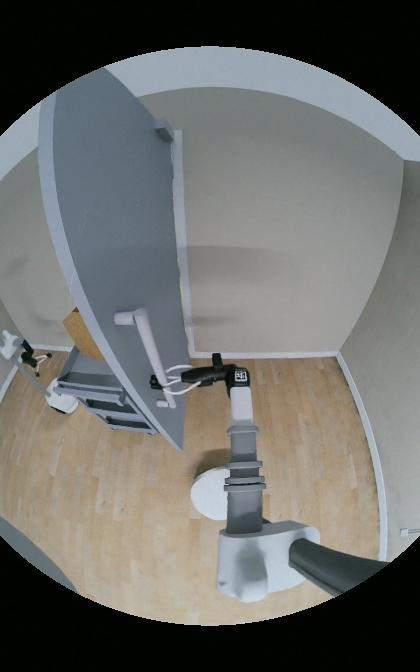

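move(
  blocking=false,
  r1={"base":{"strafe_m":-1.13}},
)

wait(
  seconds=6,
)

move(
  blocking=false,
  r1={"base":{"rotate_rad":1.62},"joints":{"wrist_roll_rad":1.57,"arm_m":0.2,"gripper_m":0.1}},
)

wait(
  seconds=5,
)

move(
  blocking=false,
  r1={"base":{"strafe_m":-0.89}},
)

wait(
  seconds=5,
  cameras=["r1_head_camera","r1_wrist_camera"],
)

Scene clock: 754.77 s.
move: r1 moving
r1.base_odometry: x=-2.919 y=+0.650 heading=-0.834
r1.turned_by_wheels: +0.000
r1.turned_by_imu: +0.000
r1.base_tilt: forward=-1.6 right=+1.3
r1.lidar_m: 0.68 0.70 0.73 0.71 0.74 1.02 1.52 1.56 2.14 5.06 4.70 0.74
r1.base_status: strafe_m moving
r1.joint_positions: lift_m=+0.648 arm_m=+0.000 wrist_yaw_rad=+0.001 wrist_pitch_rad=+0.000 wrist_roll_rad=+0.002 gripper_m=+0.135
r1.joint_status: not commanded
r1.measured_speeds: translate_m=+0.000 strafe_m=-0.140 rotate_rad=+0.002 lift_m=+0.000 arm_m=+0.000 wrist_yaw_rad=+0.000 wrist_pitch_rad=+0.000 wrist_roll_rad=+0.000
r1.motor_effort: lift_m=+17(17) arm_m=+5(5) wheel_0=+10(10) wheel_1=-8(11) wheel_2=-1(2)
r1.servo_current: wrist_yaw_rad=59(65) wrist_pitch_rad=46(46) wrist_roll_rad=46(59) gripper_m=52(52)
r1.hand_pose: x=+0.4593 y=-0.0872 z=+0.8263 quat_wxyz=(+1.000, +0.001, +0.000, +0.000) (m; r1's base frame)
r1.wrist_depth_mm: - - - 1060 - - - / 535 525 609 1078 - - - / 539 521 654 1098 - - - / 530 521 559 496 - - - / 469 477 484 496 - - - / - 193 - - 504 198 - / - - - 143 1464 1430 1983
r2: as last shown
r2.base_tilt: forward=-0.7 right=+0.0
r2.lidar_m: 1.35 0.45 0.48 1.62 3.34 4.48 - 2.22 1.64 1.53 1.59 1.42
r2.motor_effort: lift_m=+21(21) arm_m=+12(13) wheel_0=+18(18) wheel_1=+4(4) wheel_2=-4(4)
r2.servo_current: wrist_yaw_rad=91(104) wrist_pitch_rad=46(46) wrist_roll_rad=52(52) gripper_m=117(117)
r2.wrist_depth_mm: - - 250 236 232 224 218 / - - 249 237 232 224 219 / - - 252 238 234 226 220 / - - 254 174 235 228 223 / - - 254 173 236 228 223 / - - 182 167 234 229 224 / - - 258 - 236 228 224
pictures: none

Scene clock: 759.37 s.
earlier move: r1 done
r1.base_odometry: x=-3.729 y=-0.085 heading=-0.834
r1.turned_by_wheels: +0.000
r1.turned_by_imu: -0.006
r1.base_tilt: forward=-1.6 right=+1.2
r1.lidar_m: 1.58 1.25 1.14 1.80 1.86 1.56 1.46 1.54 2.08 3.98 4.07 3.42
r1.base_status: done
r1.joint_positions: lift_m=+0.648 arm_m=+0.000 wrist_yaw_rad=+0.001 wrist_pitch_rad=+0.000 wrist_roll_rad=+0.002 gripper_m=+0.135
r1.joint_status: not commanded
r1.measured_speeds: all 0
r1.motor_effort: lift_m=+17(17) arm_m=+5(5) wheel_0=+2(11) wheel_1=+0(11) wheel_2=+0(2)
r1.servo_current: wrist_yaw_rad=52(72) wrist_pitch_rad=33(59) wrist_roll_rad=52(72) gripper_m=39(52)
r1.hand_pose: x=+0.4593 y=-0.0872 z=+0.8263 quat_wxyz=(+1.000, +0.001, +0.000, +0.000) (m; r1's base frame)
r1.wrist_depth_mm: - - - - - - - / - - - - - - - / - 1537 - - - - - / - - - - - - - / - - - - - - - / - 210 - - - 197 - / - 1397 1808 147 - 1756 1921
r2.base_odometry: x=-3.308 y=+0.067 heading=-2.906
r2.turned_by_wheels: +0.000
r2.turned_by_imu: +0.001
r2.base_tilt: forward=-0.7 right=+0.1
r2.lidar_m: 1.32 0.45 0.49 1.60 1.33 4.48 - 2.24 1.60 1.52 1.60 1.41
r2.base_status: not commanded
r2.joint_positions: lift_m=+0.850 arm_m=+0.205 wrist_yaw_rad=+1.696 wrist_pitch_rad=+0.001 wrist_roll_rad=+0.000 gripper_m=-0.029
r2.joint_status: not commanded
r2.measured_speeds: all 0
r2.motor_effort: lift_m=+21(21) arm_m=+13(13) wheel_0=+18(18) wheel_1=+4(5) wheel_2=-3(4)
r2.servo_current: wrist_yaw_rad=98(104) wrist_pitch_rad=39(46) wrist_roll_rad=39(59) gripper_m=111(124)
r2.hand_pose: x=+0.4261 y=+0.2971 z=+1.0276 quat_wxyz=(+0.661, +0.000, +0.000, +0.750) (m; r2's base frame)
r2.wrist_depth_mm: - - 249 235 231 224 217 / - - 250 237 232 225 219 / - - 252 238 235 225 220 / - - 253 174 235 228 221 / - - 255 173 236 228 223 / - - 182 167 235 229 223 / - 1661 259 - 237 228 224
wait: 4.60 of 6 s (r1 has come to rest)
pictures: none

Scene clock: 759.87 s.
move: r1 moving
r1.base_odometry: x=-3.729 y=-0.085 heading=-0.581
r1.turned_by_wheels: +0.252
r1.turned_by_imu: +0.253
r1.base_tilt: forward=-1.6 right=+1.3
r1.lidar_m: 1.56 1.11 1.39 1.81 1.79 1.48 1.48 1.69 2.78 3.97 3.88 3.24
r1.base_status: rotate_rad moving
r1.joint_positions: lift_m=+0.648 arm_m=+0.051 wrist_yaw_rad=+0.001 wrist_pitch_rad=+0.000 wrist_roll_rad=+0.582 gripper_m=+0.123
r1.joint_status: arm_m moving; wrist_roll_rad moving; gripper_m moving
r1.measured_speeds: translate_m=+0.001 strafe_m=+0.000 rotate_rad=+0.976 lift_m=+0.000 arm_m=+0.195 wrist_yaw_rad=+0.000 wrist_pitch_rad=+0.000 wrist_roll_rad=+1.820
r1.motor_effort: lift_m=+17(17) arm_m=+4(7) wheel_0=-7(8) wheel_1=-8(8) wheel_2=-7(8)
r1.servo_current: wrist_yaw_rad=52(65) wrist_pitch_rad=39(46) wrist_roll_rad=85(117) gripper_m=98(98)
r1.hand_pose: x=+0.5101 y=-0.0872 z=+0.8263 quat_wxyz=(+0.958, +0.287, +0.000, +0.000) (m; r1's base frame)
r1.wrist_depth_mm: - - - - - - - / - - - - - - - / - - - - - - - / - - - - - - - / 1205 - - - - - 1756 / - 198 - - - 209 1366 / - 142 - 145 1661 1366 1182
r2: as last shown
r2.turned_by_imu: +0.000
r2.base_tilt: forward=-0.7 right=+0.0
r2.lidar_m: 1.35 0.45 0.46 1.59 1.32 4.48 - 2.24 1.62 1.52 1.60 1.43
r2.motor_effort: lift_m=+21(21) arm_m=+12(13) wheel_0=+18(18) wheel_1=+4(4) wheel_2=-3(4)
r2.servo_current: wrist_yaw_rad=91(98) wrist_pitch_rad=39(46) wrist_roll_rad=46(52) gripper_m=111(117)
r2.wrist_depth_mm: - - 249 235 231 224 218 / - - 250 236 234 226 219 / - - 251 238 234 227 220 / - - 253 174 235 227 221 / - - 255 173 237 228 223 / - - 182 167 233 229 224 / - 1708 257 - 237 228 225
pictures: none

Scene clock: 761.47 s.
earlier move: r1 done
r1.base_odometry: x=-3.729 y=-0.085 heading=+0.786
r1.turned_by_wheels: +1.367
r1.turned_by_imu: +1.375
r1.base_tilt: forward=-1.6 right=+1.2
r1.lidar_m: 1.79 1.86 1.56 1.48 1.55 2.14 4.12 4.13 3.39 1.57 1.17 1.12
r1.base_status: done
r1.joint_positions: lift_m=+0.648 arm_m=+0.200 wrist_yaw_rad=+0.001 wrist_pitch_rad=+0.000 wrist_roll_rad=+1.568 gripper_m=+0.100
r1.joint_status: all done
r1.measured_speeds: all 0
r1.motor_effort: lift_m=+17(17) arm_m=+4(7) wheel_0=-1(11) wheel_1=+0(9) wheel_2=+0(9)
r1.servo_current: wrist_yaw_rad=39(72) wrist_pitch_rad=52(52) wrist_roll_rad=59(117) gripper_m=46(98)
r1.hand_pose: x=+0.6593 y=-0.0872 z=+0.8263 quat_wxyz=(+0.708, +0.706, +0.000, +0.000) (m; r1's base frame)
r1.wrist_depth_mm: - - - - - 1661 1160 / - - - - - 1661 1160 / - - - - - 1464 1160 / - - - - - 1366 1182 / - - - - - 1366 1182 / - 190 195 - 189 1397 1205 / - 144 - 141 - - 1205
r2.base_odometry: x=-3.308 y=+0.067 heading=-2.906
r2.turned_by_wheels: +0.000
r2.turned_by_imu: +0.000
r2.base_tilt: forward=-0.7 right=+0.0
r2.lidar_m: 1.34 0.45 0.46 1.54 1.56 4.45 - 2.26 1.61 1.51 1.58 1.42
r2.base_status: not commanded
r2.joint_positions: lift_m=+0.850 arm_m=+0.205 wrist_yaw_rad=+1.696 wrist_pitch_rad=+0.001 wrist_roll_rad=+0.000 gripper_m=-0.029
r2.joint_status: not commanded
r2.measured_speeds: all 0
r2.motor_effort: lift_m=+21(21) arm_m=+12(13) wheel_0=+18(18) wheel_1=+4(5) wheel_2=-3(4)
r2.servo_current: wrist_yaw_rad=85(104) wrist_pitch_rad=39(52) wrist_roll_rad=39(59) gripper_m=117(124)
r2.hand_pose: x=+0.4261 y=+0.2971 z=+1.0276 quat_wxyz=(+0.661, +0.000, +0.000, +0.750) (m; r2's base frame)
r2.wrist_depth_mm: - - 250 236 232 223 217 / - - 250 236 232 225 219 / - - 251 238 233 226 220 / - - 253 174 236 228 222 / - - 254 173 237 228 223 / - - 181 167 234 230 224 / - 1661 259 - 237 229 224
wait: 1.60 of 5 s (r1 has come to rest)
pictures: none

Scene clock: 761.97 s.
move: r1 moving
r1.base_odometry: x=-3.703 y=-0.111 heading=+0.786
r1.turned_by_wheels: +0.000
r1.turned_by_imu: +0.000
r1.base_tilt: forward=-1.6 right=+1.3
r1.lidar_m: 1.80 1.89 1.58 1.49 1.57 2.16 4.12 4.16 3.34 1.52 1.20 1.13
r1.base_status: strafe_m moving
r1.joint_positions: lift_m=+0.648 arm_m=+0.200 wrist_yaw_rad=+0.001 wrist_pitch_rad=+0.000 wrist_roll_rad=+1.568 gripper_m=+0.100
r1.joint_status: not commanded
r1.measured_speeds: translate_m=+0.000 strafe_m=-0.140 rotate_rad=+0.000 lift_m=+0.000 arm_m=+0.000 wrist_yaw_rad=+0.000 wrist_pitch_rad=+0.000 wrist_roll_rad=+0.000
r1.motor_effort: lift_m=+17(17) arm_m=+4(4) wheel_0=+9(9) wheel_1=-8(10) wheel_2=+1(2)
r1.servo_current: wrist_yaw_rad=46(59) wrist_pitch_rad=39(46) wrist_roll_rad=46(59) gripper_m=46(46)
r1.hand_pose: x=+0.6593 y=-0.0872 z=+0.8263 quat_wxyz=(+0.708, +0.706, +0.000, +0.000) (m; r1's base frame)
r1.wrist_depth_mm: - - - - - 1661 1138 / - - - - - 1618 1160 / - - - - - 1576 1182 / - - - - - 1397 1182 / - - - - - 1397 1205 / - 190 196 - 190 1397 1205 / - 144 - 140 - - 1205
r2: as last shown
r2.base_tilt: forward=-0.7 right=+0.1
r2.lidar_m: 1.34 0.46 0.46 1.51 1.54 4.49 - 2.22 1.60 1.51 1.57 1.40
r2.motor_effort: lift_m=+21(21) arm_m=+12(13) wheel_0=+18(18) wheel_1=+4(4) wheel_2=-3(3)
r2.servo_current: wrist_yaw_rad=85(98) wrist_pitch_rad=39(46) wrist_roll_rad=52(52) gripper_m=111(117)
r2.wrist_depth_mm: - - 249 236 231 224 218 / - - 249 237 232 225 219 / - - 251 238 234 227 221 / - - 253 174 235 228 221 / - - 254 172 236 229 223 / - - 182 167 235 229 224 / - 1661 258 - 237 228 225
pictures: none

Scene clock: 765.77 s.
earlier move: r1 done
r1.base_odometry: x=-3.099 y=-0.714 heading=+0.786
r1.turned_by_wheels: +0.000
r1.turned_by_imu: -0.004
r1.base_tilt: forward=-1.6 right=+1.3
r1.lidar_m: 0.80 1.90 2.46 2.35 2.46 3.33 4.11 3.40 2.47 2.37 0.72 0.85
r1.base_status: done
r1.joint_positions: lift_m=+0.648 arm_m=+0.200 wrist_yaw_rad=+0.001 wrist_pitch_rad=+0.000 wrist_roll_rad=+1.568 gripper_m=+0.100
r1.joint_status: not commanded
r1.measured_speeds: all 0
r1.motor_effort: lift_m=+17(17) arm_m=+4(5) wheel_0=+1(12) wheel_1=+0(11) wheel_2=+0(2)
r1.servo_current: wrist_yaw_rad=46(65) wrist_pitch_rad=46(52) wrist_roll_rad=46(72) gripper_m=39(52)
r1.hand_pose: x=+0.6593 y=-0.0872 z=+0.8263 quat_wxyz=(+0.708, +0.706, +0.000, +0.000) (m; r1's base frame)
r1.wrist_depth_mm: - - - 424 - - - / - - - 484 500 496 492 / - - - 484 - - 488 / - - 683 477 - - 480 / - - 691 480 - - 480 / - - 216 427 193 - 477 / - - - 144 - 469 473
r2.base_odometry: x=-3.308 y=+0.067 heading=-2.906
r2.turned_by_wheels: +0.000
r2.turned_by_imu: +0.001
r2.base_tilt: forward=-0.7 right=+0.1
r2.lidar_m: 1.33 0.45 0.44 0.67 0.74 4.64 - 2.23 1.62 1.53 1.60 1.41
r2.base_status: not commanded
r2.joint_positions: lift_m=+0.850 arm_m=+0.205 wrist_yaw_rad=+1.696 wrist_pitch_rad=+0.001 wrist_roll_rad=+0.000 gripper_m=-0.029
r2.joint_status: not commanded
r2.measured_speeds: all 0
r2.motor_effort: lift_m=+21(21) arm_m=+12(13) wheel_0=+17(18) wheel_1=+4(4) wheel_2=-3(4)
r2.servo_current: wrist_yaw_rad=98(104) wrist_pitch_rad=39(46) wrist_roll_rad=39(65) gripper_m=117(124)
r2.hand_pose: x=+0.4261 y=+0.2971 z=+1.0276 quat_wxyz=(+0.661, +0.000, +0.000, +0.750) (m; r2's base frame)
r2.wrist_depth_mm: - - 250 236 232 223 217 / - - 250 236 233 224 219 / - - 252 238 233 225 221 / - - 254 173 236 228 221 / - - 255 173 236 229 223 / - 715 182 167 235 229 223 / - - 259 - 237 229 224
wait: 3.80 of 5 s (r1 has come to rest)
pictures: r1_head_camera, r1_wrist_camera
Images, in order (width x height): r1_head_camera 420x560, r1_wrist_camera 616x392.

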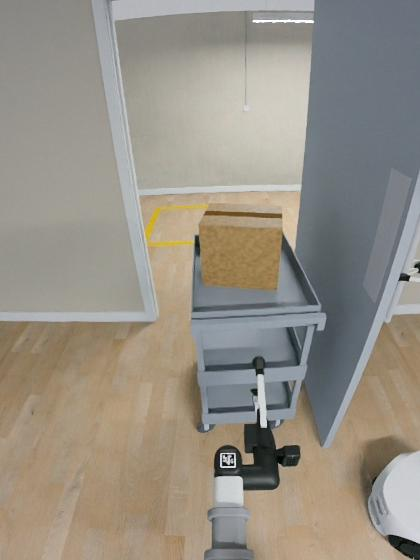

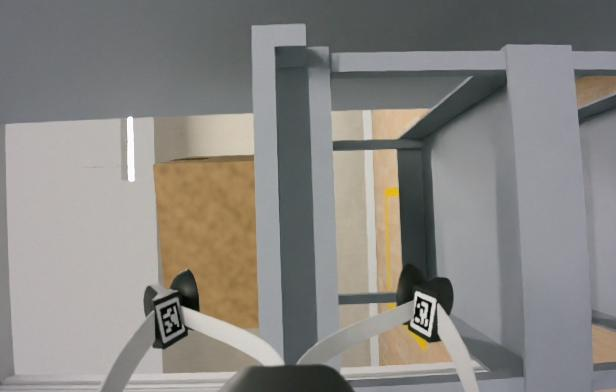

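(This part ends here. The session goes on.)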